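# Push cart through self-closing door into yellow bay

## Task

Move the utility cart through the self-closing door and leave it parked in the yellow bay in the far room, with all four of its wheels fully inside the taped outline and none touching the tape. The copy-paper case must be resting in the cart's top tray, entirely within the tray's edges. The door must be closed when you finish. Either one or both robots may be used. The task fails if any robot tips over or is left leaning.

## Robot and tools

Robots: two identical Hello Robot Stretch 4 units, r1 and r2. Each has an omni-wheel base, a lift that slides up a mast, and a single arm that telescopes forward and ends in a wrist and a gripper. A robot is about 1.6 m tall, and its base rim lies within 0.23 m of the base origin. Each robot reports in its own frames. Only the camera images, lidar_m and wrist_depth_mm show where the two robots are relative to each other.

Frames: the base frame has its origin on the floor under the base centre, with x forward, y left and z up, in metres. hand_pose, a point between the open fingertips, is given in this frame and can be slightly wrong. base_odometry is given in the frame the base had at scene start. It counts only wheel turns, so slip shows up as travel. Heading is in rad, positive to the left. If turned_by_wheels and turned_by_imu drift apart by more than about 0.1 rad over one move, the base probably slipped or bumped something.

move: each robot's part of the action goes under "r1" or "r2". A robot you do not name receives nothing new. blocking must always be false. The call returns in about 0.5 s while the motion continues. cameras is a list of camera names or ["all"].
- base is an offset from where the base last measured itself, never a pose. translate_m is forward (+) or backward, in metres, from -2 to 2. strafe_m is sideways, left +, from -2 to 2. rotate_rad turns in place, counter-clockwise +, from -3.2 to 3.2. You may combine translate_m and strafe_m for a straight diagonal path. rotate_rad must be sent on its own.
- joints are absolute targets, given by name: lift_m 0 to 1.2; arm_m 0 to 0.55; wrist_yaw_rad -1.134 to 4.276 (0 is forward, + is left, 3.14 is folded back); wrist_pitch_rad -1.117 to 4.259 (0 is level, 1.57 points down); wrist_roll_rad -1.117 to 4.259 (+ is clockwise seen from behind); gripper_m -0.038 to 0.141, the fingertip gap in metres. A target outside its range is clipped. Any other bad value gets the call refused.
- pace is "slow", "default", "fast" or "max". speeds sets a top speed for a single joint. A raised lift also lowers the base's top speed.
- contact_limits runs from 0 (gentlest) to 1 and defaults to 0.5. It applies to arm_m, lift_m, translate_m, strafe_m and rotate_rad, and must go in the same action as its own command. A base limit stays in force until the next action that names base.
- {"end_of_arm": "enable_torque"}, sent alone, re-powers a wrist or gripper motor after it has cut out.
A new move overrides only the targets it names. Any other motion keeps going.

wait(seconds 0 to 10, cameras) advances the scene without giving commands. It returns early once any running move comes to rest. stop(cameras) brakes every running motion, and braked parts may keep pressing on what they touch. zoom_image(camera, region [x0,y0,x1,y1] in pixels, at most 504 per side) enlarges part of the latest image from that camera. finished_scene(scene) ends the scene for good. The finished state must then hold with no robot holding anything.

Results: the "move" line gives each commanded robot's worst status, for example "r1 done; r2 time_out". A robot marked "as last shown" was not named in the call, and its unchanged lines are repeated. Status words:
- done: the target was reached. For the base it only means the wheels turned far enough.
- off_target: the part rested short of its target and may still be pushing.
- contact_stop: something blocked the part, which then goes slack.
- time_out: the move ran past 14 s and the target was dropped.
- limit_stop_at_own_body: a joint hit the robot itself.
- limit_stop_at_tilt: lean over 6 degrees. Lift, arm and wheels go slack.
- torque_fault: a wrist or gripper motor went limp.
Any unplanned stop, or a refused call, cancels the remaining move and wait calls in that reply. on_its_own reports things you did not command, such as slack joints or odd servo current. lidar_m gives 12 distances in metres, in 30-degree sectors: the 1st points ahead, 4th left, 7th behind, 10th right. "-" means nothing seen, or something closer than 0.25 m. wrist_depth_mm is a 7x7 grid of depths in mm from the wrist camera. motor_effort is percent of maximum, with the peak in brackets. servo_current is in mA. base_tilt is in degrees and carries an error of up to about 3 degrees.

Gripping: to hold something, close to more than 0.015 below its width; about 0.06 below resists a tug. To close behind a handle, send -0.02 or less. Neither the reading nor "done" proves you are holding anything. Open the fingers before you turn the base or wrist while they clamp a rim. Avoid self-collision: a low lift with the gripper over the base, or tilting or rolling the wrist while it is folded back.

Avoid: any contact between robots, since a hard press fails at once. That includes one gripper clamping the other robot's fingers. Two robots can travel up to about 3 cm apart per metre on the same command, so a shared load can tip one. More than 1 kg in the gripper with arm_m over 0.2 can tip a robot during driving or turning. Strong pushes or pulls can too, especially with the gripper high. Do not slam, drop or hard-push the paper case, cart or door, and do not let anything fall. Loose objects may sometimes get nudged. The scene keeps running while you think.

Each tool is called after "Request:" as name([rows], argument=value, ...), one row to a line, values as JSON.

## Session

Request:
move()

Scene clock: 0.00 s.
r1.base_odometry: x=+0.000 y=+0.000 heading=+0.000
r1.turned_by_wheels: +0.000
r1.turned_by_imu: +0.000
r1.base_tilt: forward=-1.6 right=+1.3
r1.lidar_m: 1.92 2.25 3.81 1.93 0.97 0.84 0.83 0.93 0.77 0.76 0.93 1.59
r1.base_status: not commanded
r1.joint_positions: lift_m=+0.127 arm_m=+0.000 wrist_yaw_rad=+3.089 wrist_pitch_rad=+0.002 wrist_roll_rad=+0.000 gripper_m=+0.056
r1.joint_status: not commanded
r1.measured_speeds: all 0
r1.motor_effort: lift_m=+20 arm_m=-4 wheel_0=+0 wheel_1=+1 wheel_2=+1
r1.servo_current: wrist_yaw_rad=39 wrist_pitch_rad=46 wrist_roll_rad=65 gripper_m=39
r1.hand_pose: x=-0.1125 y=+0.1024 z=+0.3046 quat_wxyz=(+0.026, -0.001, +0.000, +1.000) (m; r1's base frame)
r1.wrist_depth_mm: 137 138 - - - - - / 113 139 - - - - - / 117 140 224 - - - - / 137 161 - - - - - / - - - - - - - / - - 191 - 187 - - / 842 759 750 788 788 732 768
r2.base_odometry: x=+0.000 y=+0.000 heading=+0.000
r2.turned_by_wheels: +0.000
r2.turned_by_imu: +0.000
r2.base_tilt: forward=-0.6 right=+0.1
r2.lidar_m: 2.02 1.45 1.40 1.49 2.01 2.22 2.34 3.17 1.60 3.62 2.59 2.46
r2.base_status: not commanded
r2.joint_positions: lift_m=+0.295 arm_m=+0.000 wrist_yaw_rad=+3.133 wrist_pitch_rad=+0.002 wrist_roll_rad=+0.000 gripper_m=+0.056
r2.joint_status: not commanded
r2.measured_speeds: all 0
r2.motor_effort: lift_m=+18 arm_m=-4 wheel_0=+0 wheel_1=-1 wheel_2=+0
r2.servo_current: wrist_yaw_rad=46 wrist_pitch_rad=39 wrist_roll_rad=46 gripper_m=59
r2.hand_pose: x=-0.1167 y=+0.0898 z=+0.4727 quat_wxyz=(+0.004, -0.001, +0.000, +1.000) (m; r2's base frame)
r2.wrist_depth_mm: - 140 - - - - - / - 126 150 - - - - / - 130 185 - - - - / 144 143 272 - - - - / 229 - - - - - - / 226 1576 196 1576 190 1618 1464 / 226 1060 1138 - - 1025 1060
pictures: r1_head_camera, r1_head_left_camera, r1_head_right_camera, r1_wrist_camera, r2_head_camera, r2_head_left_camera, r2_head_right_camera, r2_wrist_camera
Images, in order (width x height): r1_head_camera 420x560, r1_head_left_camera 420x672, r1_head_right_camera 420x672, r1_wrist_camera 616x392, r2_head_camera 420x560, r2_head_left_camera 420x672, r2_head_right_camera 420x672, r2_wrist_camera 616x392.

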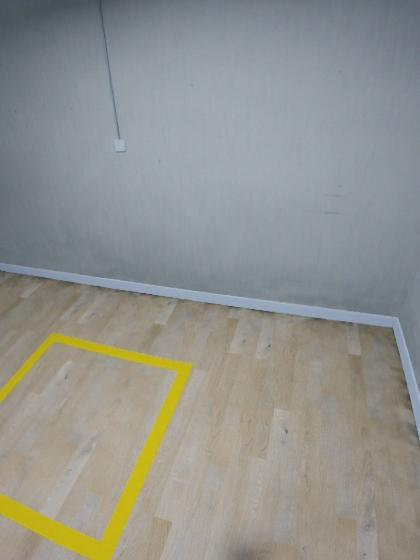

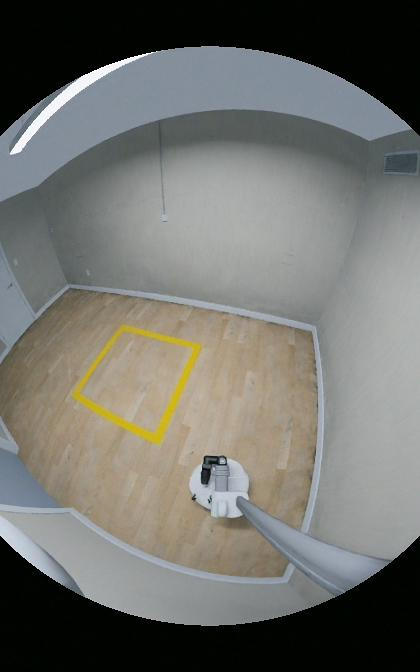

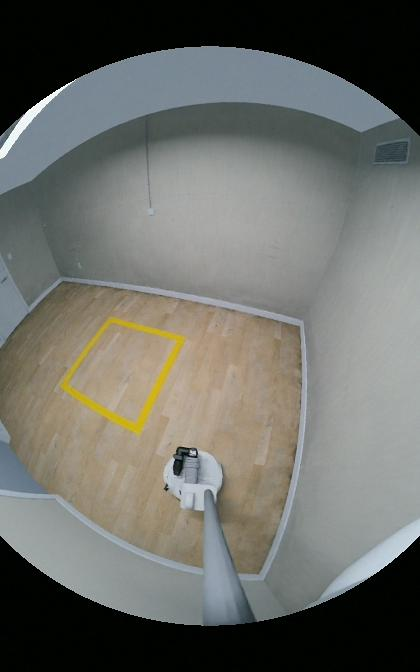

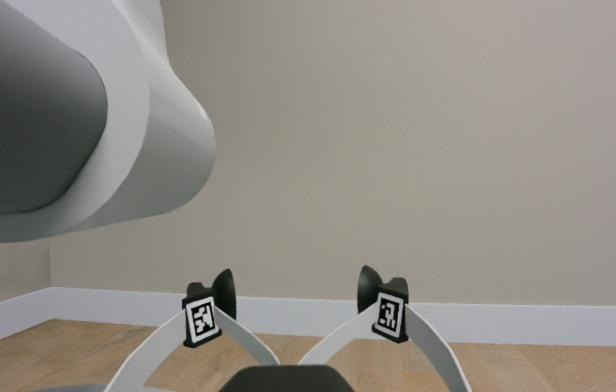

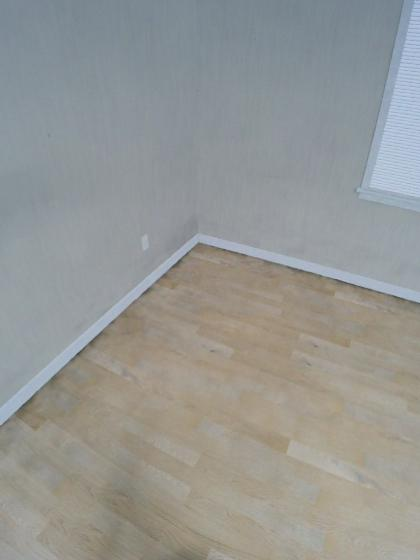

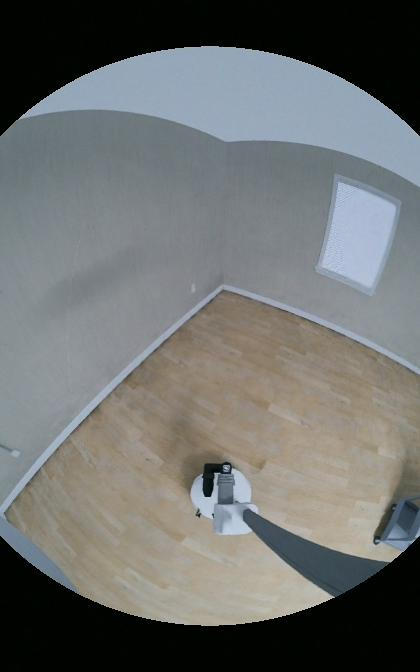

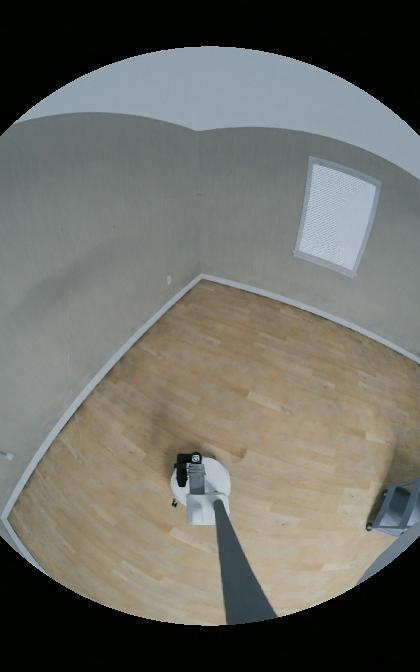

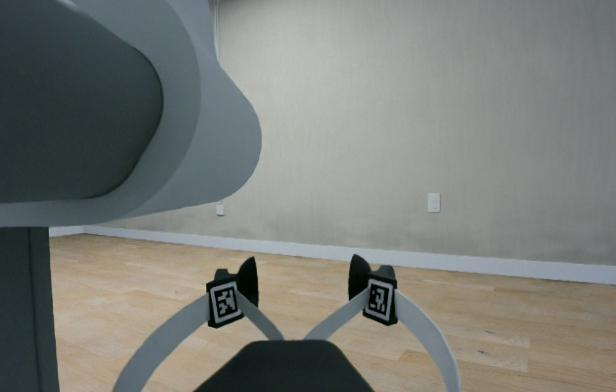

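Request:
move(blocking=false, r1={"base":{"rotate_rad":1.2},"pace":"fast"}, r2={"base":{"rotate_rad":-2.0},"pace":"fast"})

Request:
wait(seconds=3)

Request:
wait(seconds=1, cameras=["r1_head_camera","r1_head_left_camera","r1_head_right_camera","r2_head_camera","r2_head_left_camera","r2_head_right_camera"])

Scene clock: 4.33 s.
move: r1 moving; r2 moving
r1.base_odometry: x=+0.000 y=+0.000 heading=+0.378
r1.turned_by_wheels: +0.378
r1.turned_by_imu: +0.379
r1.base_tilt: forward=-1.6 right=+1.2
r1.lidar_m: 2.06 3.10 2.42 1.11 0.86 0.81 0.91 0.78 0.78 0.85 1.27 1.93
r1.base_status: rotate_rad moving
r1.joint_positions: lift_m=+0.127 arm_m=+0.000 wrist_yaw_rad=+3.089 wrist_pitch_rad=+0.002 wrist_roll_rad=+0.000 gripper_m=+0.056
r1.joint_status: not commanded
r1.measured_speeds: translate_m=+0.000 strafe_m=+0.000 rotate_rad=+1.458 lift_m=+0.000 arm_m=+0.000 wrist_yaw_rad=+0.000 wrist_pitch_rad=+0.000 wrist_roll_rad=+0.000
r1.motor_effort: lift_m=+20(20) arm_m=-4(4) wheel_0=-9(10) wheel_1=-8(10) wheel_2=-9(9)
r1.servo_current: wrist_yaw_rad=59(59) wrist_pitch_rad=39(46) wrist_roll_rad=46(59) gripper_m=39(39)
r1.hand_pose: x=-0.1125 y=+0.1024 z=+0.3046 quat_wxyz=(+0.026, -0.001, +0.000, +1.000) (m; r1's base frame)
r1.wrist_depth_mm: 136 138 - - - - - / 113 139 - - - - - / 118 140 229 - - - - / 137 161 - - - - - / - - - - - - - / - 991 190 - 187 - - / 778 750 750 798 750 699 -
r2.base_odometry: x=+0.000 y=+0.000 heading=-0.378
r2.turned_by_wheels: -0.378
r2.turned_by_imu: -0.366
r2.base_tilt: forward=-0.7 right=+0.1
r2.lidar_m: 2.47 1.77 1.43 1.38 1.56 2.26 2.24 2.48 3.79 1.63 3.18 2.52
r2.base_status: rotate_rad moving
r2.joint_positions: lift_m=+0.295 arm_m=+0.000 wrist_yaw_rad=+3.133 wrist_pitch_rad=+0.002 wrist_roll_rad=+0.000 gripper_m=+0.056
r2.joint_status: not commanded
r2.measured_speeds: translate_m=+0.000 strafe_m=-0.001 rotate_rad=-1.461 lift_m=+0.000 arm_m=+0.000 wrist_yaw_rad=+0.000 wrist_pitch_rad=+0.000 wrist_roll_rad=+0.000
r2.motor_effort: lift_m=+18(18) arm_m=-4(4) wheel_0=+9(10) wheel_1=+10(12) wheel_2=+11(12)
r2.servo_current: wrist_yaw_rad=33(52) wrist_pitch_rad=39(46) wrist_roll_rad=52(52) gripper_m=39(59)
r2.hand_pose: x=-0.1167 y=+0.0898 z=+0.4727 quat_wxyz=(+0.004, -0.001, +0.000, +1.000) (m; r2's base frame)
r2.wrist_depth_mm: - 141 - - - - - / - 127 150 - - - - / - 130 184 - - - - / 144 143 272 - - - - / 229 - - - - - - / 227 1576 196 1576 190 1661 1464 / 226 1060 1138 - - 1060 1060
pictures: none

Scene clock: 5.40 s.
earlier move: r1 done; r2 moving
r1.base_odometry: x=+0.000 y=+0.000 heading=+1.200
r1.turned_by_wheels: +0.822
r1.turned_by_imu: +0.827
r1.base_tilt: forward=-1.6 right=+1.3
r1.lidar_m: 3.89 1.55 0.93 0.83 0.87 0.87 0.77 0.79 1.02 1.91 1.98 2.46
r1.base_status: done
r1.joint_positions: lift_m=+0.127 arm_m=+0.000 wrist_yaw_rad=+3.089 wrist_pitch_rad=+0.002 wrist_roll_rad=+0.000 gripper_m=+0.056
r1.joint_status: not commanded
r1.measured_speeds: all 0
r1.motor_effort: lift_m=+20(20) arm_m=-4(4) wheel_0=+1(11) wheel_1=+1(10) wheel_2=+2(9)
r1.servo_current: wrist_yaw_rad=59(59) wrist_pitch_rad=46(52) wrist_roll_rad=46(59) gripper_m=39(46)
r1.hand_pose: x=-0.1125 y=+0.1024 z=+0.3046 quat_wxyz=(+0.026, -0.001, +0.000, +1.000) (m; r1's base frame)
r1.wrist_depth_mm: 136 139 - - - - - / 113 139 - - - - - / 118 140 227 - - - - / 137 161 - - - - - / - - - - - - - / - - 190 - 186 - - / 788 163 750 798 788 788 768
r2.base_odometry: x=+0.000 y=+0.000 heading=-1.994
r2.turned_by_wheels: -1.616
r2.turned_by_imu: -1.573
r2.base_tilt: forward=-0.7 right=+0.0
r2.lidar_m: 1.59 3.23 2.52 2.51 1.82 1.43 1.40 1.50 2.26 2.23 2.40 3.60
r2.base_status: rotate_rad moving
r2.joint_positions: lift_m=+0.295 arm_m=+0.000 wrist_yaw_rad=+3.133 wrist_pitch_rad=+0.002 wrist_roll_rad=+0.000 gripper_m=+0.056
r2.joint_status: not commanded
r2.measured_speeds: translate_m=+0.001 strafe_m=-0.001 rotate_rad=-0.240 lift_m=+0.000 arm_m=+0.000 wrist_yaw_rad=+0.000 wrist_pitch_rad=+0.000 wrist_roll_rad=+0.000
r2.motor_effort: lift_m=+18(18) arm_m=-4(4) wheel_0=+3(13) wheel_1=+2(14) wheel_2=+4(12)
r2.servo_current: wrist_yaw_rad=33(59) wrist_pitch_rad=39(46) wrist_roll_rad=46(52) gripper_m=52(59)
r2.hand_pose: x=-0.1167 y=+0.0898 z=+0.4727 quat_wxyz=(+0.004, -0.001, +0.000, +1.000) (m; r2's base frame)
r2.wrist_depth_mm: - 140 - - - - - / - 127 142 - - - - / - 130 185 - - - - / 144 143 206 - - - - / 220 - - - - - - / 220 1430 195 171 190 - 1336 / 226 1078 1160 - - 1042 1060
wait: 1.07 of 3 s (r1 has come to rest)
pictures: none

Scene clock: 5.77 s.
earlier move: r2 done
r1.base_odometry: x=+0.000 y=+0.000 heading=+1.200
r1.turned_by_wheels: +0.000
r1.turned_by_imu: +0.000
r1.base_tilt: forward=-1.6 right=+1.3
r1.lidar_m: 3.90 1.54 0.93 0.84 0.85 0.86 0.74 0.81 1.01 1.90 1.96 2.46
r1.base_status: done
r1.joint_positions: lift_m=+0.127 arm_m=+0.000 wrist_yaw_rad=+3.089 wrist_pitch_rad=+0.002 wrist_roll_rad=+0.000 gripper_m=+0.056
r1.joint_status: not commanded
r1.measured_speeds: all 0
r1.motor_effort: lift_m=+20(20) arm_m=-4(4) wheel_0=+1(11) wheel_1=+1(10) wheel_2=+2(9)
r1.servo_current: wrist_yaw_rad=52(65) wrist_pitch_rad=46(52) wrist_roll_rad=59(65) gripper_m=39(46)
r1.hand_pose: x=-0.1125 y=+0.1024 z=+0.3046 quat_wxyz=(+0.026, -0.001, +0.000, +1.000) (m; r1's base frame)
r1.wrist_depth_mm: 136 138 - - - - - / 113 139 - - - - - / 117 140 229 - - - - / 137 161 - - - - - / - - - - - - - / - - 190 - 187 - - / 788 163 759 798 788 778 778
r2.base_odometry: x=+0.000 y=+0.000 heading=-2.000
r2.turned_by_wheels: -0.006
r2.turned_by_imu: -0.006
r2.base_tilt: forward=-0.7 right=+0.1
r2.lidar_m: 1.61 3.28 2.56 2.48 1.85 1.44 1.41 1.53 2.25 2.23 2.39 3.58
r2.base_status: done
r2.joint_positions: lift_m=+0.295 arm_m=+0.000 wrist_yaw_rad=+3.133 wrist_pitch_rad=+0.002 wrist_roll_rad=+0.000 gripper_m=+0.056
r2.joint_status: not commanded
r2.measured_speeds: all 0
r2.motor_effort: lift_m=+18(18) arm_m=-4(4) wheel_0=+0(13) wheel_1=+2(14) wheel_2=+2(12)
r2.servo_current: wrist_yaw_rad=39(59) wrist_pitch_rad=46(46) wrist_roll_rad=39(52) gripper_m=46(59)
r2.hand_pose: x=-0.1167 y=+0.0898 z=+0.4727 quat_wxyz=(+0.004, -0.001, +0.000, +1.000) (m; r2's base frame)
r2.wrist_depth_mm: - 141 - - - - - / - 127 142 - - - - / - 130 185 - - - - / 144 143 208 - - - - / 220 - - - - - - / 220 1464 193 171 190 - 1336 / 227 1078 1138 - - 1025 1042
wait: 0.37 of 1 s (r2 has come to rest)
pictures: r1_head_camera, r1_head_left_camera, r1_head_right_camera, r2_head_camera, r2_head_left_camera, r2_head_right_camera
Images, in order (width x height): r1_head_camera 420x560, r1_head_left_camera 420x672, r1_head_right_camera 420x672, r2_head_camera 420x560, r2_head_left_camera 420x672, r2_head_right_camera 420x672.

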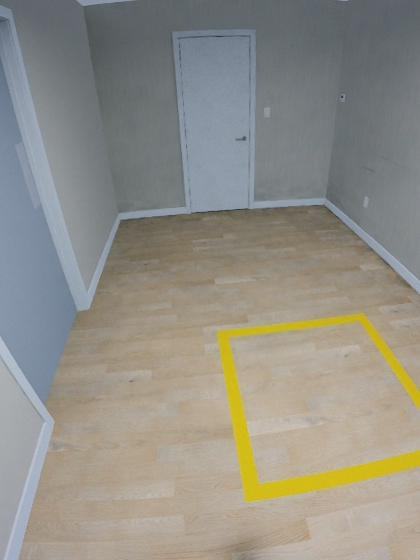

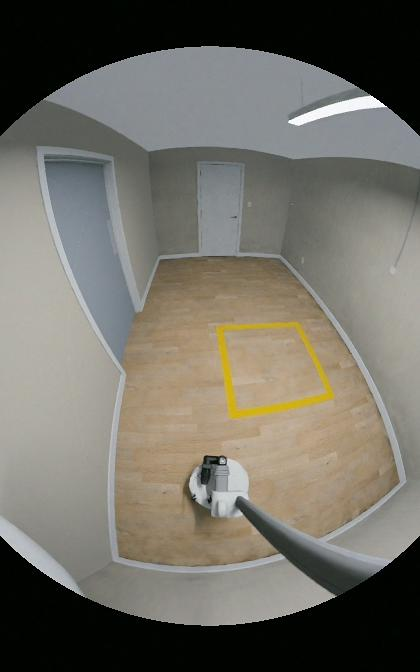

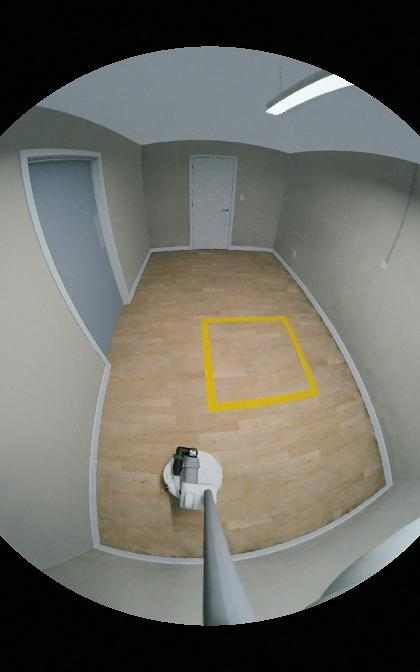

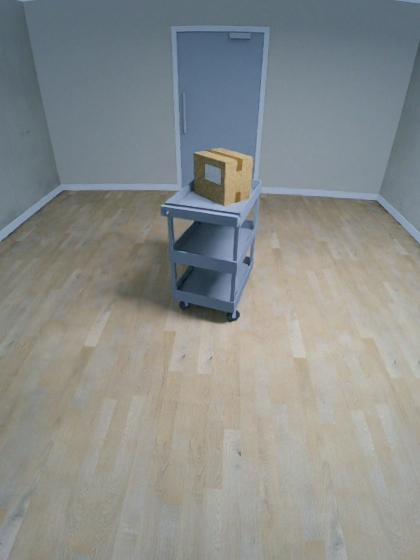

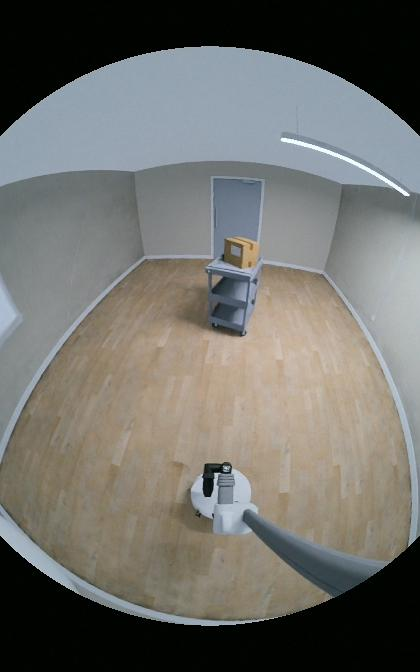

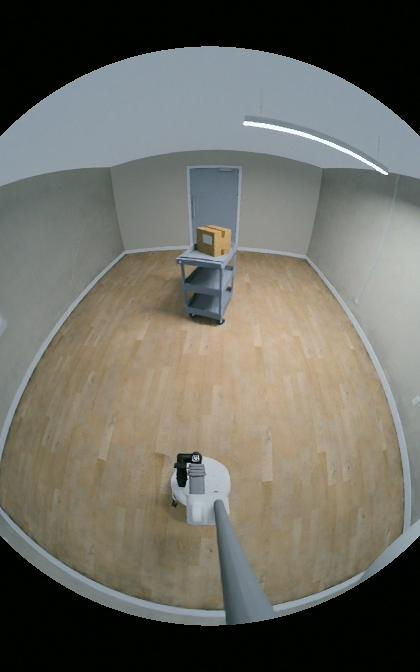

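Request:
zoom_image(camera="r2_head_camera", region=[130, 10, 310, 340])

Request:
zoom_image(camera="r1_head_left_camera", region=[20, 130, 200, 400])

Scaled by 1.527 from the camera's 420x560 image, which has a finer 1200x1600 frame.

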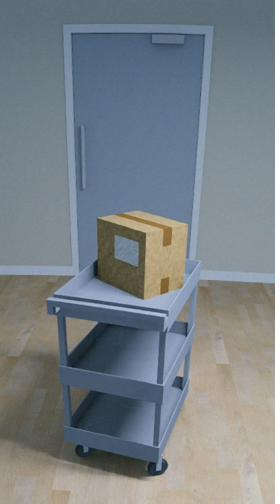

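Scaled by 1.867 from the camera's 420x672 image, which has a finer 600x960 frame.

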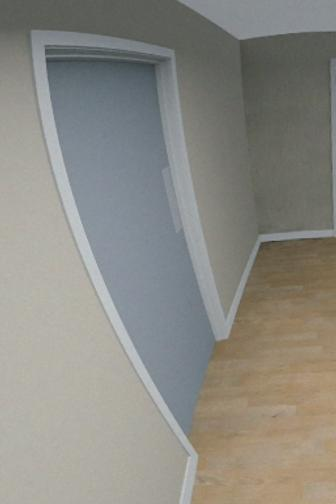

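Request:
move(blocking=false, r1={"base":{"rotate_rad":0.07},"pace":"fast"}, r2={"base":{"translate_m":0.6},"joints":{"lift_m":0.95,"wrist_yaw_rad":0,"wrist_pitch_rad":0.6},"pace":"fast"})

Request:
wait(seconds=1)

Request:
move(blocking=false, r1={"base":{"translate_m":1.33},"pace":"fast"})

Request:
wait(seconds=5)

Request:
wait(seconds=3.5, cameras=["r1_head_left_camera","r1_head_camera","r2_head_camera","r2_wrist_camera","r2_head_right_camera"])

Scene clock: 49.80 s.
move: r1 moving; r2 moving
r1.base_odometry: x=+0.000 y=+0.000 heading=+1.270
r1.turned_by_wheels: +0.070
r1.turned_by_imu: +0.070
r1.base_tilt: forward=-1.6 right=+1.3
r1.lidar_m: 3.91 1.28 0.90 0.84 0.88 0.82 0.76 0.79 1.07 1.92 1.99 2.61
r1.base_status: rotate_rad moving
r1.joint_positions: lift_m=+0.127 arm_m=+0.000 wrist_yaw_rad=+3.089 wrist_pitch_rad=+0.002 wrist_roll_rad=+0.000 gripper_m=+0.056
r1.joint_status: not commanded
r1.measured_speeds: all 0
r1.motor_effort: lift_m=+20(20) arm_m=-4(4) wheel_0=+1(7) wheel_1=+0(7) wheel_2=+0(6)
r1.servo_current: wrist_yaw_rad=46(52) wrist_pitch_rad=46(46) wrist_roll_rad=59(65) gripper_m=39(46)
r1.hand_pose: x=-0.1125 y=+0.1024 z=+0.3046 quat_wxyz=(+0.026, -0.001, +0.000, +1.000) (m; r1's base frame)
r1.wrist_depth_mm: 136 138 - - - - - / 113 139 - - - - - / 117 139 227 - - - - / 137 162 - - - - - / - - - - - - - / - - 189 - 187 - - / 788 715 759 153 798 778 820
r2.base_odometry: x=-0.021 y=-0.046 heading=-1.999
r2.turned_by_wheels: +0.000
r2.turned_by_imu: +0.001
r2.base_tilt: forward=-0.7 right=+0.0
r2.lidar_m: 1.56 3.27 2.51 2.50 1.92 1.46 1.45 1.59 2.27 2.23 2.42 3.54
r2.base_status: translate_m moving
r2.joint_positions: lift_m=+0.358 arm_m=+0.000 wrist_yaw_rad=+2.522 wrist_pitch_rad=+0.564 wrist_roll_rad=+0.000 gripper_m=+0.056
r2.joint_status: lift_m moving; wrist_yaw_rad moving; wrist_pitch_rad moving
r2.measured_speeds: translate_m=+0.195 strafe_m=+0.000 rotate_rad=+0.003 lift_m=+0.243 arm_m=+0.000 wrist_yaw_rad=-1.740 wrist_pitch_rad=+0.875 wrist_roll_rad=+0.000
r2.motor_effort: lift_m=+23(24) arm_m=-4(4) wheel_0=+9(11) wheel_1=+7(11) wheel_2=-15(15)
r2.servo_current: wrist_yaw_rad=85(163) wrist_pitch_rad=46(111) wrist_roll_rad=52(59) gripper_m=46(52)
r2.hand_pose: x=+0.0233 y=+0.2126 z=+0.3818 quat_wxyz=(+0.293, -0.265, +0.085, +0.915) (m; r2's base frame)
r2.wrist_depth_mm: - - - - - - - / - - - - 1808 1983 1921 / 1366 1336 1336 1366 1308 1308 1281 / 1060 1060 1042 1025 976 991 1008 / 842 842 842 831 809 809 788 / 699 699 196 676 192 691 661 / 373 362 359 - 603 574 574
pictures: none

Scene clock: 49.90 s.
earlier move: r1 done; r2 moving
r1.base_odometry: x=+0.000 y=+0.000 heading=+1.270
r1.turned_by_wheels: +0.000
r1.turned_by_imu: +0.000
r1.base_tilt: forward=-1.6 right=+1.3
r1.lidar_m: 3.90 1.30 0.88 0.84 0.85 0.84 0.77 0.81 1.06 1.92 1.96 2.59
r1.base_status: done
r1.joint_positions: lift_m=+0.127 arm_m=+0.000 wrist_yaw_rad=+3.089 wrist_pitch_rad=+0.002 wrist_roll_rad=+0.000 gripper_m=+0.056
r1.joint_status: not commanded
r1.measured_speeds: all 0
r1.motor_effort: lift_m=+20(20) arm_m=-4(4) wheel_0=+0(7) wheel_1=-1(7) wheel_2=+1(6)
r1.servo_current: wrist_yaw_rad=52(52) wrist_pitch_rad=46(46) wrist_roll_rad=46(65) gripper_m=46(46)
r1.hand_pose: x=-0.1125 y=+0.1024 z=+0.3046 quat_wxyz=(+0.026, -0.001, +0.000, +1.000) (m; r1's base frame)
r1.wrist_depth_mm: 136 138 - - - - - / 113 139 - - - - - / 117 139 228 - - - - / 137 161 - - - - - / - - - - - - - / - - 190 - 188 - - / 778 715 759 154 788 768 820
r2.base_odometry: x=-0.030 y=-0.066 heading=-2.000
r2.turned_by_wheels: +0.000
r2.turned_by_imu: +0.000
r2.base_tilt: forward=-0.7 right=+0.0
r2.lidar_m: 1.54 3.28 2.53 2.47 1.94 1.52 1.48 1.59 2.28 2.23 2.43 3.60
r2.base_status: translate_m moving
r2.joint_positions: lift_m=+0.386 arm_m=+0.000 wrist_yaw_rad=+2.348 wrist_pitch_rad=+0.597 wrist_roll_rad=+0.000 gripper_m=+0.056
r2.joint_status: lift_m moving; wrist_yaw_rad moving; wrist_pitch_rad moving
r2.measured_speeds: translate_m=+0.236 strafe_m=+0.002 rotate_rad=+0.003 lift_m=+0.294 arm_m=+0.000 wrist_yaw_rad=-1.737 wrist_pitch_rad=+0.101 wrist_roll_rad=+0.000
r2.motor_effort: lift_m=+25(25) arm_m=-4(4) wheel_0=+7(11) wheel_1=+7(11) wheel_2=-16(16)
r2.servo_current: wrist_yaw_rad=91(163) wrist_pitch_rad=78(111) wrist_roll_rad=46(59) gripper_m=52(52)
r2.hand_pose: x=+0.0659 y=+0.2313 z=+0.4017 quat_wxyz=(+0.369, -0.271, +0.114, +0.882) (m; r2's base frame)
r2.wrist_depth_mm: - - - - - - - / - - 1537 1576 1576 1576 1576 / 1229 1281 1205 1205 1182 1160 1160 / 991 991 960 946 946 946 917 / 820 798 798 798 788 768 759 / 683 683 196 668 192 676 654 / 379 368 375 - 597 574 569
wait: 0.10 of 1 s (r1 has come to rest)
pictures: none

Scene clock: 50.40 s.
earlier move: r2 moving
move: r1 moving
r1.base_odometry: x=+0.015 y=+0.048 heading=+1.271
r1.turned_by_wheels: +0.000
r1.turned_by_imu: +0.000
r1.base_tilt: forward=-1.6 right=+1.2
r1.lidar_m: 3.88 1.28 0.90 0.82 0.87 0.87 0.82 0.85 1.12 1.92 1.98 2.60
r1.base_status: translate_m moving
r1.joint_positions: lift_m=+0.127 arm_m=+0.000 wrist_yaw_rad=+3.089 wrist_pitch_rad=+0.002 wrist_roll_rad=+0.000 gripper_m=+0.056
r1.joint_status: not commanded
r1.measured_speeds: translate_m=+0.196 strafe_m=-0.001 rotate_rad=+0.006 lift_m=+0.000 arm_m=+0.000 wrist_yaw_rad=+0.000 wrist_pitch_rad=+0.000 wrist_roll_rad=+0.000
r1.motor_effort: lift_m=+20(20) arm_m=-4(4) wheel_0=+8(8) wheel_1=+7(7) wheel_2=-11(12)
r1.servo_current: wrist_yaw_rad=46(65) wrist_pitch_rad=39(52) wrist_roll_rad=52(65) gripper_m=46(46)
r1.hand_pose: x=-0.1125 y=+0.1024 z=+0.3046 quat_wxyz=(+0.026, -0.001, +0.000, +1.000) (m; r1's base frame)
r1.wrist_depth_mm: - 137 - - - - - / - 137 - - - - - / 110 138 204 - - - - / 124 139 237 - - - - / - - - - - - - / - - 191 - 187 - - / 788 741 759 798 788 778 831
r2.base_odometry: x=-0.100 y=-0.219 heading=-1.999
r2.turned_by_wheels: +0.000
r2.turned_by_imu: +0.000
r2.base_tilt: forward=-0.6 right=+0.0
r2.lidar_m: 1.38 3.21 2.51 2.45 2.14 1.69 1.64 1.78 2.28 2.25 2.45 3.63
r2.base_status: translate_m moving
r2.joint_positions: lift_m=+0.576 arm_m=+0.000 wrist_yaw_rad=+1.481 wrist_pitch_rad=+0.598 wrist_roll_rad=+0.000 gripper_m=+0.056
r2.joint_status: lift_m moving; wrist_yaw_rad moving; wrist_pitch_rad moving
r2.measured_speeds: translate_m=+0.403 strafe_m=+0.001 rotate_rad=+0.005 lift_m=+0.400 arm_m=+0.000 wrist_yaw_rad=-1.743 wrist_pitch_rad=+0.000 wrist_roll_rad=+0.000
r2.motor_effort: lift_m=+22(27) arm_m=-4(4) wheel_0=+5(11) wheel_1=+7(10) wheel_2=-10(16)
r2.servo_current: wrist_yaw_rad=137(156) wrist_pitch_rad=52(78) wrist_roll_rad=46(52) gripper_m=46(52)
r2.hand_pose: x=+0.2794 y=+0.2294 z=+0.5917 quat_wxyz=(+0.705, -0.199, +0.218, +0.645) (m; r2's base frame)
r2.wrist_depth_mm: - - - - - - - / - - - - - - - / 1618 1661 1618 1618 1537 1499 1537 / 1308 1255 1255 1255 1255 1205 1205 / 1078 1042 1042 1042 1025 1008 1025 / 917 904 196 891 190 878 854 / 798 788 809 - - 759 750
pictures: none

Scene clock: 52.10 s.
earlier move: r1 moving; r2 done
r1.base_odometry: x=+0.201 y=+0.651 heading=+1.271
r1.turned_by_wheels: +0.000
r1.turned_by_imu: +0.000
r1.base_tilt: forward=-1.6 right=+1.3
r1.lidar_m: 3.24 1.49 0.95 0.85 0.90 1.21 1.45 1.49 1.97 1.89 1.93 2.57
r1.base_status: translate_m moving
r1.joint_positions: lift_m=+0.127 arm_m=+0.000 wrist_yaw_rad=+3.089 wrist_pitch_rad=+0.002 wrist_roll_rad=+0.000 gripper_m=+0.056
r1.joint_status: not commanded
r1.measured_speeds: translate_m=+0.400 strafe_m=+0.000 rotate_rad=+0.001 lift_m=+0.000 arm_m=+0.000 wrist_yaw_rad=+0.000 wrist_pitch_rad=+0.000 wrist_roll_rad=+0.000
r1.motor_effort: lift_m=+20(20) arm_m=-4(4) wheel_0=+6(10) wheel_1=+3(9) wheel_2=-5(13)
r1.servo_current: wrist_yaw_rad=52(72) wrist_pitch_rad=39(52) wrist_roll_rad=59(65) gripper_m=46(52)
r1.hand_pose: x=-0.1125 y=+0.1024 z=+0.3046 quat_wxyz=(+0.026, -0.001, +0.000, +1.000) (m; r1's base frame)
r1.wrist_depth_mm: - 137 - - - - - / - 137 - - - - - / 110 137 205 - - - - / 125 139 237 - - - - / - - - - - - - / 1160 1182 193 1205 187 1182 1008 / 842 759 759 798 798 788 820
r2.base_odometry: x=-0.249 y=-0.546 heading=-1.999
r2.turned_by_wheels: +0.000
r2.turned_by_imu: +0.001
r2.base_tilt: forward=-0.7 right=+0.1
r2.lidar_m: 1.03 3.16 2.52 2.41 2.60 2.01 2.00 2.15 2.33 2.29 2.48 1.35
r2.base_status: done
r2.joint_positions: lift_m=+0.950 arm_m=+0.000 wrist_yaw_rad=+0.003 wrist_pitch_rad=+0.599 wrist_roll_rad=+0.000 gripper_m=+0.056
r2.joint_status: all done
r2.measured_speeds: translate_m=+0.000 strafe_m=+0.000 rotate_rad=+0.000 lift_m=+0.000 arm_m=+0.000 wrist_yaw_rad=-0.001 wrist_pitch_rad=+0.000 wrist_roll_rad=+0.000
r2.motor_effort: lift_m=+21(27) arm_m=-4(4) wheel_0=+1(11) wheel_1=+3(10) wheel_2=-2(16)
r2.servo_current: wrist_yaw_rad=46(163) wrist_pitch_rad=39(78) wrist_roll_rad=46(59) gripper_m=52(52)
r2.hand_pose: x=+0.4094 y=-0.0867 z=+0.9654 quat_wxyz=(+0.956, +0.000, +0.295, +0.001) (m; r2's base frame)
r2.wrist_depth_mm: - - - 1118 1042 - - / - - - 1098 1366 - - / - - - - - - - / 1983 1921 1921 - 1756 1808 1921 / 1618 1618 1618 - 1499 1499 1537 / 1336 1397 196 1336 190 1336 1308 / 1229 1205 1182 - - 1160 1182
wait: 1.70 of 5 s (r2 has come to rest)
pictures: none

Scene clock: 54.53 s.
earlier move: r1 done
r1.base_odometry: x=+0.393 y=+1.271 heading=+1.271
r1.turned_by_wheels: +0.000
r1.turned_by_imu: +0.001
r1.base_tilt: forward=-1.6 right=+1.3
r1.lidar_m: 2.57 1.43 1.06 0.98 0.93 1.26 2.10 2.18 1.99 1.84 1.92 2.49
r1.base_status: done
r1.joint_positions: lift_m=+0.127 arm_m=+0.000 wrist_yaw_rad=+3.089 wrist_pitch_rad=+0.002 wrist_roll_rad=+0.000 gripper_m=+0.056
r1.joint_status: not commanded
r1.measured_speeds: all 0
r1.motor_effort: lift_m=+20(20) arm_m=-4(4) wheel_0=+2(10) wheel_1=+1(9) wheel_2=+0(13)
r1.servo_current: wrist_yaw_rad=59(72) wrist_pitch_rad=46(52) wrist_roll_rad=39(65) gripper_m=46(52)
r1.hand_pose: x=-0.1125 y=+0.1024 z=+0.3046 quat_wxyz=(+0.026, -0.001, +0.000, +1.000) (m; r1's base frame)
r1.wrist_depth_mm: 137 138 - - - - - / 113 139 - - - - - / 118 140 272 - - - - / 137 162 - - - - - / 1863 - - - - - - / 1160 1182 193 1182 187 1160 1025 / 842 707 759 798 798 768 820
r2.base_odometry: x=-0.249 y=-0.546 heading=-1.999
r2.turned_by_wheels: +0.000
r2.turned_by_imu: +0.000
r2.base_tilt: forward=-0.7 right=+0.1
r2.lidar_m: 1.02 3.19 2.51 2.41 2.61 2.05 1.99 2.16 2.35 2.29 2.47 1.37
r2.base_status: done
r2.joint_positions: lift_m=+0.950 arm_m=+0.000 wrist_yaw_rad=+0.003 wrist_pitch_rad=+0.599 wrist_roll_rad=+0.000 gripper_m=+0.056
r2.joint_status: all done
r2.measured_speeds: all 0
r2.motor_effort: lift_m=+21(27) arm_m=-4(4) wheel_0=+1(11) wheel_1=+3(10) wheel_2=-2(16)
r2.servo_current: wrist_yaw_rad=39(163) wrist_pitch_rad=33(78) wrist_roll_rad=39(59) gripper_m=52(52)
r2.hand_pose: x=+0.4094 y=-0.0867 z=+0.9654 quat_wxyz=(+0.956, +0.000, +0.295, +0.001) (m; r2's base frame)
r2.wrist_depth_mm: - - - 1138 1042 - - / - - - 1098 1336 - - / - - - - - - - / 1921 1921 1863 - 1756 1863 1863 / 1576 1618 1618 - 1499 1576 1499 / 1366 1397 196 1366 190 1336 1308 / 1205 1205 1205 - - 1160 1160
wait: 2.43 of 3.5 s (r1 has come to rest)
pictures: r1_head_camera, r1_head_left_camera, r2_head_camera, r2_head_right_camera, r2_wrist_camera
Images, in order (width x height): r1_head_camera 420x560, r1_head_left_camera 420x672, r2_head_camera 420x560, r2_head_right_camera 420x672, r2_wrist_camera 616x392.

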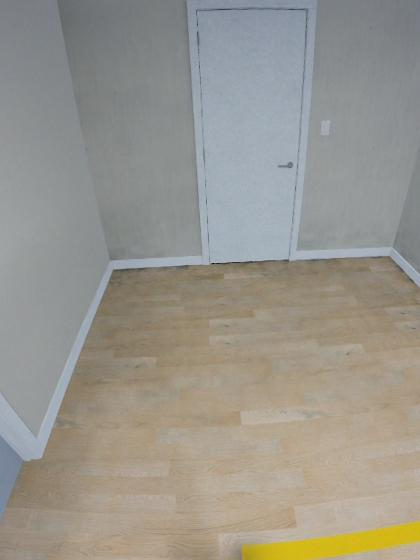

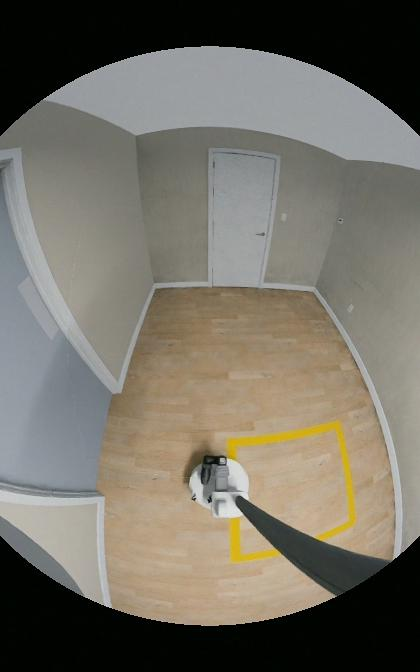

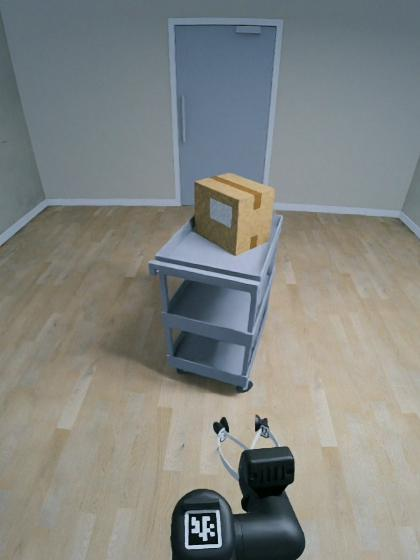

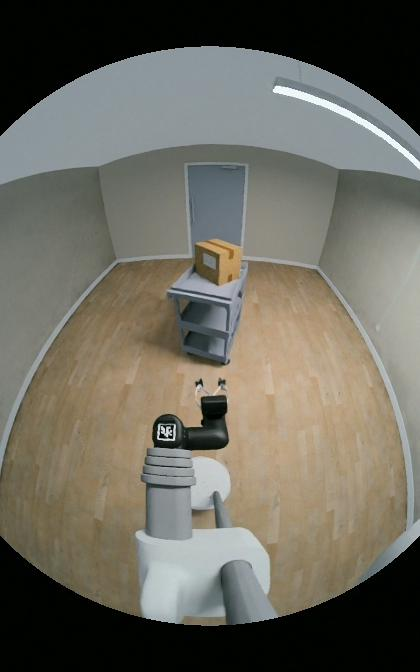

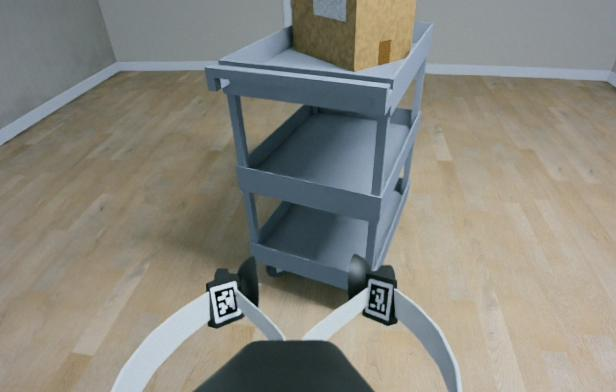

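Request:
zoom_image(camera="r2_wrist_camera", region=[190, 0, 450, 300])

Request:
zoom_image(camera="r2_head_camera", region=[130, 0, 310, 400])

Scaled by 1.680.

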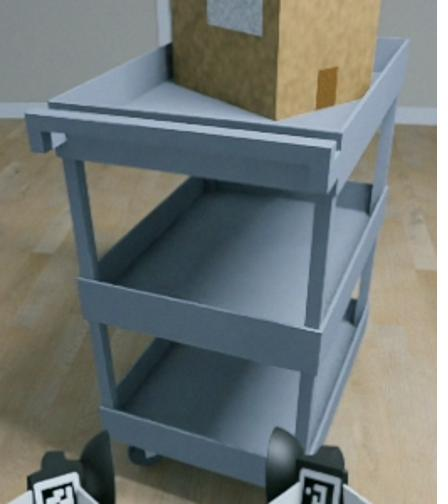

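Scaled by 1.260 from the camera's 420x560 image, which has a finer 1200x1600 frame.

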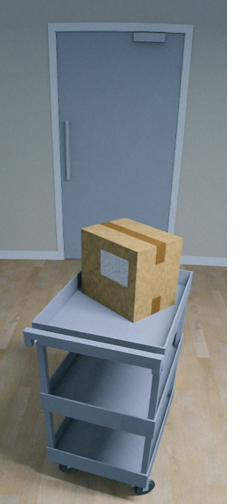

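Request:
move(blocking=false, r1={"base":{"translate_m":0.14},"pace":"fast"}, r2={"base":{"rotate_rad":-0.24},"joints":{"lift_m":0.6,"wrist_pitch_rad":0,"wrist_roll_rad":1.57,"gripper_m":0.13},"pace":"fast"})

Request:
wait(seconds=1)

Request:
wait(seconds=1)

Request:
move(blocking=false, r1={"base":{"rotate_rad":1.571},"pace":"fast"}, r2={"base":{"translate_m":0.22,"strafe_m":0.31},"pace":"fast"})

Request:
wait(seconds=2)

Request:
wait(seconds=1.5, cameras=["r1_head_left_camera","r1_head_camera","r2_head_camera","r2_wrist_camera"])

Scene clock: 104.30 s.
move: r1 moving; r2 moving
r1.base_odometry: x=+0.408 y=+1.319 heading=+1.271
r1.turned_by_wheels: +0.000
r1.turned_by_imu: +0.000
r1.base_tilt: forward=-1.6 right=+1.3
r1.lidar_m: 2.54 1.42 1.06 0.99 0.97 1.28 2.15 2.21 1.96 1.84 1.88 2.51
r1.base_status: translate_m moving
r1.joint_positions: lift_m=+0.127 arm_m=+0.000 wrist_yaw_rad=+3.089 wrist_pitch_rad=+0.002 wrist_roll_rad=+0.000 gripper_m=+0.056
r1.joint_status: not commanded
r1.measured_speeds: translate_m=+0.196 strafe_m=-0.001 rotate_rad=+0.002 lift_m=+0.000 arm_m=+0.000 wrist_yaw_rad=+0.000 wrist_pitch_rad=+0.000 wrist_roll_rad=+0.000
r1.motor_effort: lift_m=+20(20) arm_m=-4(4) wheel_0=+6(9) wheel_1=+8(9) wheel_2=-11(12)
r1.servo_current: wrist_yaw_rad=39(65) wrist_pitch_rad=39(52) wrist_roll_rad=46(59) gripper_m=39(46)
r1.hand_pose: x=-0.1125 y=+0.1024 z=+0.3046 quat_wxyz=(+0.026, -0.001, +0.000, +1.000) (m; r1's base frame)
r1.wrist_depth_mm: - 137 - - - - - / - 137 - - - - - / 110 138 212 - - - - / 124 139 - - - - - / 1661 - - - - - - / 1182 1205 194 1182 187 1138 1025 / 788 164 750 798 798 768 809
r2.base_odometry: x=-0.249 y=-0.546 heading=-2.190
r2.turned_by_wheels: -0.190
r2.turned_by_imu: -0.185
r2.base_tilt: forward=-0.7 right=+0.0
r2.lidar_m: 1.00 1.11 2.63 2.41 2.48 2.16 2.00 2.04 2.45 2.29 2.33 3.03
r2.base_status: rotate_rad moving
r2.joint_positions: lift_m=+0.887 arm_m=+0.000 wrist_yaw_rad=+0.003 wrist_pitch_rad=+0.042 wrist_roll_rad=+0.642 gripper_m=+0.075
r2.joint_status: lift_m moving; wrist_pitch_rad moving; wrist_roll_rad moving; gripper_m moving
r2.measured_speeds: translate_m=-0.001 strafe_m=+0.000 rotate_rad=-0.442 lift_m=-0.244 arm_m=+0.000 wrist_yaw_rad=+0.000 wrist_pitch_rad=-0.899 wrist_roll_rad=+1.820
r2.motor_effort: lift_m=+12(18) arm_m=-4(4) wheel_0=+4(11) wheel_1=+3(9) wheel_2=+4(10)
r2.servo_current: wrist_yaw_rad=46(59) wrist_pitch_rad=91(169) wrist_roll_rad=98(104) gripper_m=59(91)
r2.hand_pose: x=+0.4593 y=-0.0866 z=+1.0532 quat_wxyz=(+0.949, +0.316, +0.020, -0.005) (m; r2's base frame)
r2.wrist_depth_mm: - - - - - - - / - - - - - - - / - - - - - - - / - - - - - - - / - - - 1138 - - 1808 / - - 190 820 187 1808 1499 / - - 946 - - 1464 1281
pictures: none

Scene clock: 105.27 s.
earlier move: r1 done; r2 moving
r1.base_odometry: x=+0.435 y=+1.404 heading=+1.271
r1.turned_by_wheels: +0.000
r1.turned_by_imu: +0.000
r1.base_tilt: forward=-1.6 right=+1.3
r1.lidar_m: 2.44 1.41 1.05 0.99 1.00 1.28 2.24 2.32 1.97 1.84 1.88 2.49
r1.base_status: done
r1.joint_positions: lift_m=+0.127 arm_m=+0.000 wrist_yaw_rad=+3.089 wrist_pitch_rad=+0.002 wrist_roll_rad=+0.000 gripper_m=+0.056
r1.joint_status: not commanded
r1.measured_speeds: all 0
r1.motor_effort: lift_m=+20(20) arm_m=-4(4) wheel_0=+2(9) wheel_1=+0(9) wheel_2=+2(12)
r1.servo_current: wrist_yaw_rad=59(72) wrist_pitch_rad=46(52) wrist_roll_rad=52(59) gripper_m=39(52)
r1.hand_pose: x=-0.1125 y=+0.1024 z=+0.3046 quat_wxyz=(+0.026, -0.001, +0.000, +1.000) (m; r1's base frame)
r1.wrist_depth_mm: 136 139 - - - - - / 113 139 - - - - - / 118 140 273 - - - - / 137 162 - - - - - / 1983 - - - - - - / 1182 1182 193 1205 187 1160 1025 / 798 164 759 798 798 778 820
r2.base_odometry: x=-0.249 y=-0.546 heading=-2.239
r2.turned_by_wheels: -0.049
r2.turned_by_imu: -0.048
r2.base_tilt: forward=-0.7 right=+0.1
r2.lidar_m: 1.01 1.10 2.67 2.42 2.46 2.21 2.00 2.06 2.50 2.29 2.31 2.93
r2.base_status: done
r2.joint_positions: lift_m=+0.611 arm_m=+0.000 wrist_yaw_rad=+0.003 wrist_pitch_rad=+0.008 wrist_roll_rad=+1.568 gripper_m=+0.130
r2.joint_status: lift_m moving; wrist_pitch_rad moving; wrist_roll_rad moving; gripper_m moving
r2.measured_speeds: translate_m=+0.000 strafe_m=+0.000 rotate_rad=+0.000 lift_m=-0.111 arm_m=+0.000 wrist_yaw_rad=+0.000 wrist_pitch_rad=+0.000 wrist_roll_rad=+0.000
r2.motor_effort: lift_m=+15(18) arm_m=-4(4) wheel_0=+3(11) wheel_1=+4(9) wheel_2=+4(10)
r2.servo_current: wrist_yaw_rad=46(59) wrist_pitch_rad=52(169) wrist_roll_rad=65(104) gripper_m=46(117)
r2.hand_pose: x=+0.4595 y=-0.0866 z=+0.7868 quat_wxyz=(+0.708, +0.706, +0.004, -0.002) (m; r2's base frame)
r2.wrist_depth_mm: - - - - - 1537 1098 / - - - - - 1576 1078 / - - - - - 1576 1078 / - - - - - 1499 1078 / - - 1205 - 1025 1008 904 / - - 217 866 213 - 991 / - - - - 904 1863 976
wait: 0.97 of 1 s (r1 has come to rest)
pictures: none

Scene clock: 105.77 s.
earlier move: r2 done
r1.base_odometry: x=+0.435 y=+1.404 heading=+1.271
r1.turned_by_wheels: +0.000
r1.turned_by_imu: +0.000
r1.base_tilt: forward=-1.6 right=+1.2
r1.lidar_m: 2.44 1.44 1.08 1.00 0.99 1.28 2.24 2.32 1.98 1.85 1.89 2.52
r1.base_status: done
r1.joint_positions: lift_m=+0.127 arm_m=+0.000 wrist_yaw_rad=+3.089 wrist_pitch_rad=+0.002 wrist_roll_rad=+0.000 gripper_m=+0.056
r1.joint_status: not commanded
r1.measured_speeds: all 0
r1.motor_effort: lift_m=+20(20) arm_m=-4(4) wheel_0=+3(9) wheel_1=+0(9) wheel_2=+2(12)
r1.servo_current: wrist_yaw_rad=26(72) wrist_pitch_rad=46(52) wrist_roll_rad=52(59) gripper_m=39(52)
r1.hand_pose: x=-0.1125 y=+0.1024 z=+0.3046 quat_wxyz=(+0.026, -0.001, +0.000, +1.000) (m; r1's base frame)
r1.wrist_depth_mm: 136 139 - - - - - / 113 139 - - - - - / 118 139 272 - - - - / 137 162 - - - - - / 1921 - - - - - - / 1205 1182 194 1182 187 1160 1025 / 788 164 750 788 798 768 809
r2.base_odometry: x=-0.249 y=-0.546 heading=-2.239
r2.turned_by_wheels: +0.000
r2.turned_by_imu: +0.000
r2.base_tilt: forward=-0.7 right=+0.0
r2.lidar_m: 1.02 1.10 2.66 2.43 2.46 2.21 1.99 2.02 2.50 2.28 2.34 2.89
r2.base_status: done
r2.joint_positions: lift_m=+0.600 arm_m=+0.000 wrist_yaw_rad=+0.003 wrist_pitch_rad=+0.008 wrist_roll_rad=+1.568 gripper_m=+0.130
r2.joint_status: all done
r2.measured_speeds: all 0
r2.motor_effort: lift_m=+14(18) arm_m=-4(4) wheel_0=+3(11) wheel_1=+4(9) wheel_2=+3(10)
r2.servo_current: wrist_yaw_rad=46(59) wrist_pitch_rad=46(169) wrist_roll_rad=59(104) gripper_m=52(117)
r2.hand_pose: x=+0.4595 y=-0.0866 z=+0.7763 quat_wxyz=(+0.708, +0.706, +0.004, -0.002) (m; r2's base frame)
r2.wrist_depth_mm: - - - - - 1537 1042 / - - - - - 1537 1078 / - - - - - 1537 1060 / - - - - - 1430 1078 / - - 1205 - 917 1060 960 / - - 218 866 195 - 960 / - - - - - 1756 960
wait: 0.50 of 1 s (r2 has come to rest)
pictures: none

Scene clock: 106.27 s.
move: r1 moving; r2 moving
r1.base_odometry: x=+0.435 y=+1.404 heading=+1.649
r1.turned_by_wheels: +0.378
r1.turned_by_imu: +0.379
r1.base_tilt: forward=-1.6 right=+1.3
r1.lidar_m: 1.74 1.10 1.00 0.98 1.13 2.12 2.25 2.09 1.86 1.87 2.21 2.45
r1.base_status: rotate_rad moving
r1.joint_positions: lift_m=+0.127 arm_m=+0.000 wrist_yaw_rad=+3.089 wrist_pitch_rad=+0.002 wrist_roll_rad=+0.000 gripper_m=+0.056
r1.joint_status: not commanded
r1.measured_speeds: translate_m=+0.000 strafe_m=-0.001 rotate_rad=+1.461 lift_m=+0.000 arm_m=+0.000 wrist_yaw_rad=+0.000 wrist_pitch_rad=+0.000 wrist_roll_rad=+0.000
r1.motor_effort: lift_m=+20(20) arm_m=-4(4) wheel_0=-12(12) wheel_1=-8(10) wheel_2=-9(9)
r1.servo_current: wrist_yaw_rad=39(59) wrist_pitch_rad=46(52) wrist_roll_rad=59(65) gripper_m=46(46)
r1.hand_pose: x=-0.1125 y=+0.1024 z=+0.3046 quat_wxyz=(+0.026, -0.001, +0.000, +1.000) (m; r1's base frame)
r1.wrist_depth_mm: 136 139 - - - - - / 114 139 - - - - - / 117 140 273 - - - - / 137 162 - - - - - / 1983 - - - - - 1808 / 1205 1336 194 1182 187 1138 1138 / 842 750 750 153 798 778 820
r2.base_odometry: x=-0.235 y=-0.594 heading=-2.239
r2.turned_by_wheels: +0.000
r2.turned_by_imu: +0.000
r2.base_tilt: forward=-0.7 right=+0.1
r2.lidar_m: 1.00 1.06 2.60 2.38 2.41 2.23 2.04 2.07 2.54 2.33 2.35 2.96
r2.base_status: translate_m moving; strafe_m moving
r2.joint_positions: lift_m=+0.600 arm_m=+0.000 wrist_yaw_rad=+0.003 wrist_pitch_rad=+0.008 wrist_roll_rad=+1.568 gripper_m=+0.130
r2.joint_status: not commanded
r2.measured_speeds: translate_m=+0.111 strafe_m=+0.161 rotate_rad=-0.004 lift_m=+0.000 arm_m=+0.000 wrist_yaw_rad=+0.000 wrist_pitch_rad=+0.000 wrist_roll_rad=+0.000
r2.motor_effort: lift_m=+14(14) arm_m=-4(4) wheel_0=-9(10) wheel_1=+14(15) wheel_2=-12(12)
r2.servo_current: wrist_yaw_rad=46(59) wrist_pitch_rad=46(59) wrist_roll_rad=46(59) gripper_m=52(59)
r2.hand_pose: x=+0.4595 y=-0.0867 z=+0.7763 quat_wxyz=(+0.708, +0.706, +0.004, -0.002) (m; r2's base frame)
r2.wrist_depth_mm: - - - - - 1537 1042 / - - - - - 1499 1060 / - - - - - 1576 1078 / - - - - - 1397 1060 / - - 1138 - 891 - 878 / - - 218 842 213 - 960 / - - - - 854 1808 946
pictures: none

Scene clock: 107.50 s.
earlier move: r1 done; r2 moving
r1.base_odometry: x=+0.435 y=+1.404 heading=+2.842
r1.turned_by_wheels: +1.193
r1.turned_by_imu: +1.200
r1.base_tilt: forward=-1.6 right=+1.3
r1.lidar_m: 1.00 0.99 1.27 2.23 2.28 1.97 1.83 1.91 2.49 2.46 1.44 1.07
r1.base_status: done
r1.joint_positions: lift_m=+0.127 arm_m=+0.000 wrist_yaw_rad=+3.089 wrist_pitch_rad=+0.002 wrist_roll_rad=+0.000 gripper_m=+0.056
r1.joint_status: not commanded
r1.measured_speeds: all 0
r1.motor_effort: lift_m=+20(20) arm_m=-4(4) wheel_0=-3(12) wheel_1=-2(10) wheel_2=+1(10)
r1.servo_current: wrist_yaw_rad=46(65) wrist_pitch_rad=46(52) wrist_roll_rad=39(65) gripper_m=39(46)
r1.hand_pose: x=-0.1125 y=+0.1024 z=+0.3046 quat_wxyz=(+0.026, -0.001, +0.000, +1.000) (m; r1's base frame)
r1.wrist_depth_mm: 136 139 - - - - - / 113 139 - - - - - / 117 140 227 - - - - / 137 162 - - - - - / 1661 - - - - - - / 1205 1182 193 1182 187 1182 1229 / 831 163 750 809 788 788 759
r2.base_odometry: x=-0.145 y=-0.902 heading=-2.239
r2.turned_by_wheels: +0.000
r2.turned_by_imu: +0.001
r2.base_tilt: forward=-0.6 right=+0.0
r2.lidar_m: 0.83 3.59 2.37 2.15 2.19 2.47 2.25 2.27 2.80 2.57 2.57 0.83
r2.base_status: translate_m moving; strafe_m moving
r2.joint_positions: lift_m=+0.600 arm_m=+0.000 wrist_yaw_rad=+0.003 wrist_pitch_rad=+0.008 wrist_roll_rad=+1.568 gripper_m=+0.130
r2.joint_status: not commanded
r2.measured_speeds: translate_m=+0.053 strafe_m=+0.073 rotate_rad=-0.002 lift_m=+0.000 arm_m=+0.000 wrist_yaw_rad=+0.000 wrist_pitch_rad=+0.000 wrist_roll_rad=+0.000
r2.motor_effort: lift_m=+14(14) arm_m=-4(4) wheel_0=-4(10) wheel_1=-1(15) wheel_2=-5(13)
r2.servo_current: wrist_yaw_rad=39(59) wrist_pitch_rad=46(59) wrist_roll_rad=46(72) gripper_m=52(59)
r2.hand_pose: x=+0.4595 y=-0.0867 z=+0.7763 quat_wxyz=(+0.708, +0.706, +0.004, -0.002) (m; r2's base frame)
r2.wrist_depth_mm: - - - - - 1537 1008 / - - - - - 1430 1060 / - - 976 640 1229 640 - / - - 904 - 1182 654 - / - - 1008 - 1205 668 - / - - 219 691 195 1255 1060 / - - - - - 1661 1078
wait: 1.23 of 2 s (r1 has come to rest)
pictures: none

Scene clock: 108.00 s.
earlier move: r2 done
r1.base_odometry: x=+0.435 y=+1.404 heading=+2.842
r1.turned_by_wheels: +0.000
r1.turned_by_imu: +0.000
r1.base_tilt: forward=-1.6 right=+1.3
r1.lidar_m: 0.99 1.00 1.27 2.21 2.26 1.97 1.84 1.89 2.50 2.47 1.44 1.08
r1.base_status: done
r1.joint_positions: lift_m=+0.127 arm_m=+0.000 wrist_yaw_rad=+3.089 wrist_pitch_rad=+0.002 wrist_roll_rad=+0.000 gripper_m=+0.056
r1.joint_status: not commanded
r1.measured_speeds: all 0
r1.motor_effort: lift_m=+20(20) arm_m=-4(4) wheel_0=-3(12) wheel_1=-2(10) wheel_2=+1(10)
r1.servo_current: wrist_yaw_rad=52(72) wrist_pitch_rad=46(52) wrist_roll_rad=52(65) gripper_m=39(46)
r1.hand_pose: x=-0.1125 y=+0.1024 z=+0.3046 quat_wxyz=(+0.026, -0.001, +0.000, +1.000) (m; r1's base frame)
r1.wrist_depth_mm: 136 139 - - - - - / 113 139 - - - - - / 117 140 228 - - - - / 137 161 - - - - - / 1661 - - - - - - / 1182 1160 194 1182 187 1160 1205 / 842 164 759 788 798 788 768
r2.base_odometry: x=-0.142 y=-0.910 heading=-2.239
r2.turned_by_wheels: +0.000
r2.turned_by_imu: +0.000
r2.base_tilt: forward=-0.7 right=+0.1
r2.lidar_m: 0.81 3.57 2.38 2.16 2.19 2.49 2.24 2.28 2.83 2.55 2.62 0.85
r2.base_status: done
r2.joint_positions: lift_m=+0.600 arm_m=+0.000 wrist_yaw_rad=+0.003 wrist_pitch_rad=+0.008 wrist_roll_rad=+1.568 gripper_m=+0.130
r2.joint_status: not commanded
r2.measured_speeds: all 0
r2.motor_effort: lift_m=+14(14) arm_m=-4(4) wheel_0=-3(10) wheel_1=+1(15) wheel_2=-4(13)
r2.servo_current: wrist_yaw_rad=39(59) wrist_pitch_rad=52(59) wrist_roll_rad=65(72) gripper_m=52(59)
r2.hand_pose: x=+0.4595 y=-0.0867 z=+0.7763 quat_wxyz=(+0.708, +0.706, +0.004, -0.002) (m; r2's base frame)
r2.wrist_depth_mm: - - - - - 1499 1042 / - - - - - 1308 1042 / - - 946 640 1205 - - / - - 904 - 1229 647 - / - - 1025 - 1160 661 - / - - 217 683 195 1255 1060 / - - - - - 1661 1078
wait: 0.50 of 1.5 s (r2 has come to rest)
pictures: r1_head_camera, r1_head_left_camera, r2_head_camera, r2_wrist_camera
Images, in order (width x height): r1_head_camera 420x560, r1_head_left_camera 420x672, r2_head_camera 420x560, r2_wrist_camera 616x392.

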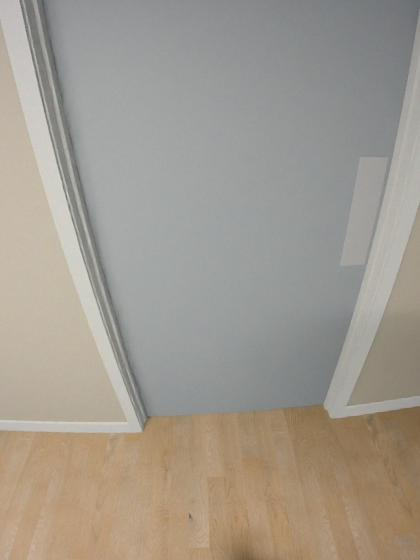

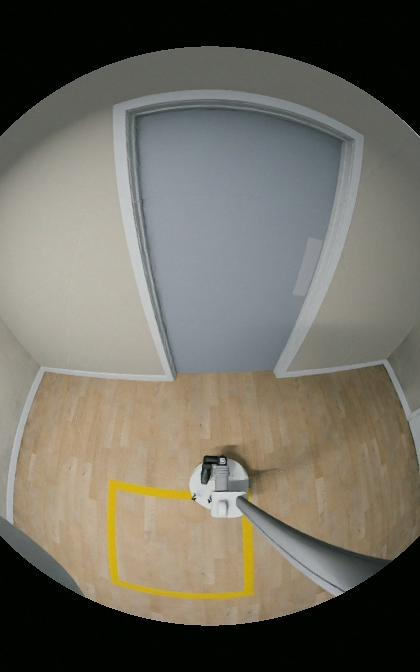

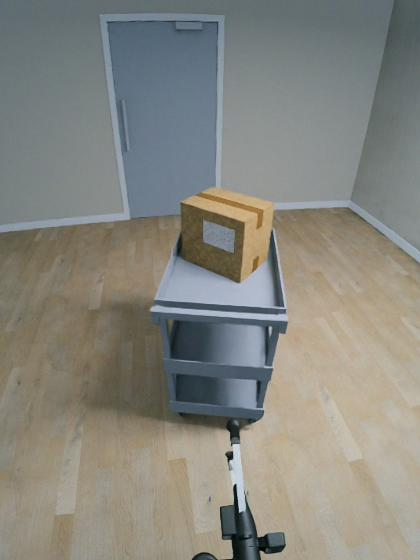

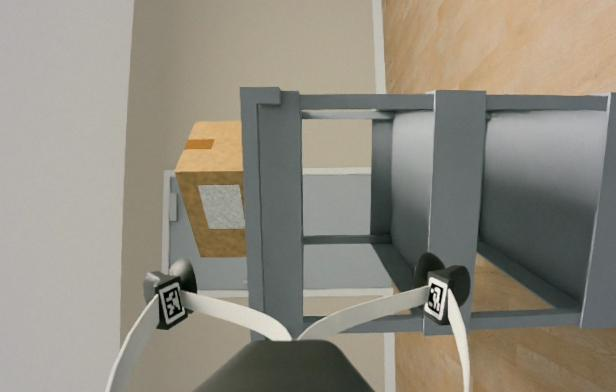

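Request:
zoom_image(camera="r2_wrist_camera", region=[220, 70, 400, 350])

Request:
zoom_image(camera="r2_head_camera", region=[140, 170, 310, 430])

Scaled by 1.800.

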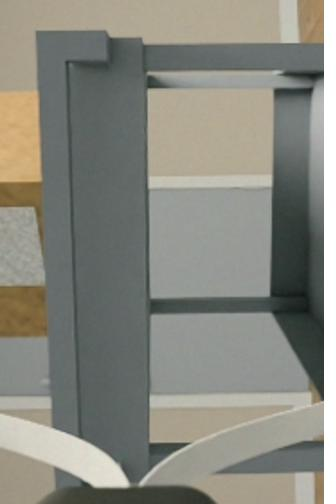

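Scaled by 1.938 from the camera's 420x560 image, which has a finer 1200x1600 frame.

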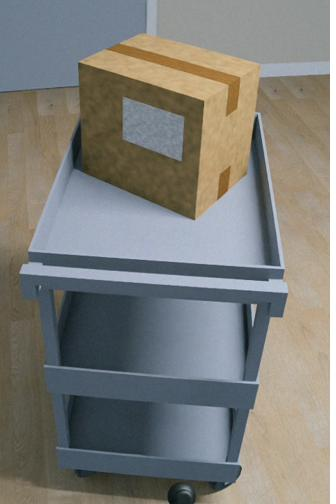

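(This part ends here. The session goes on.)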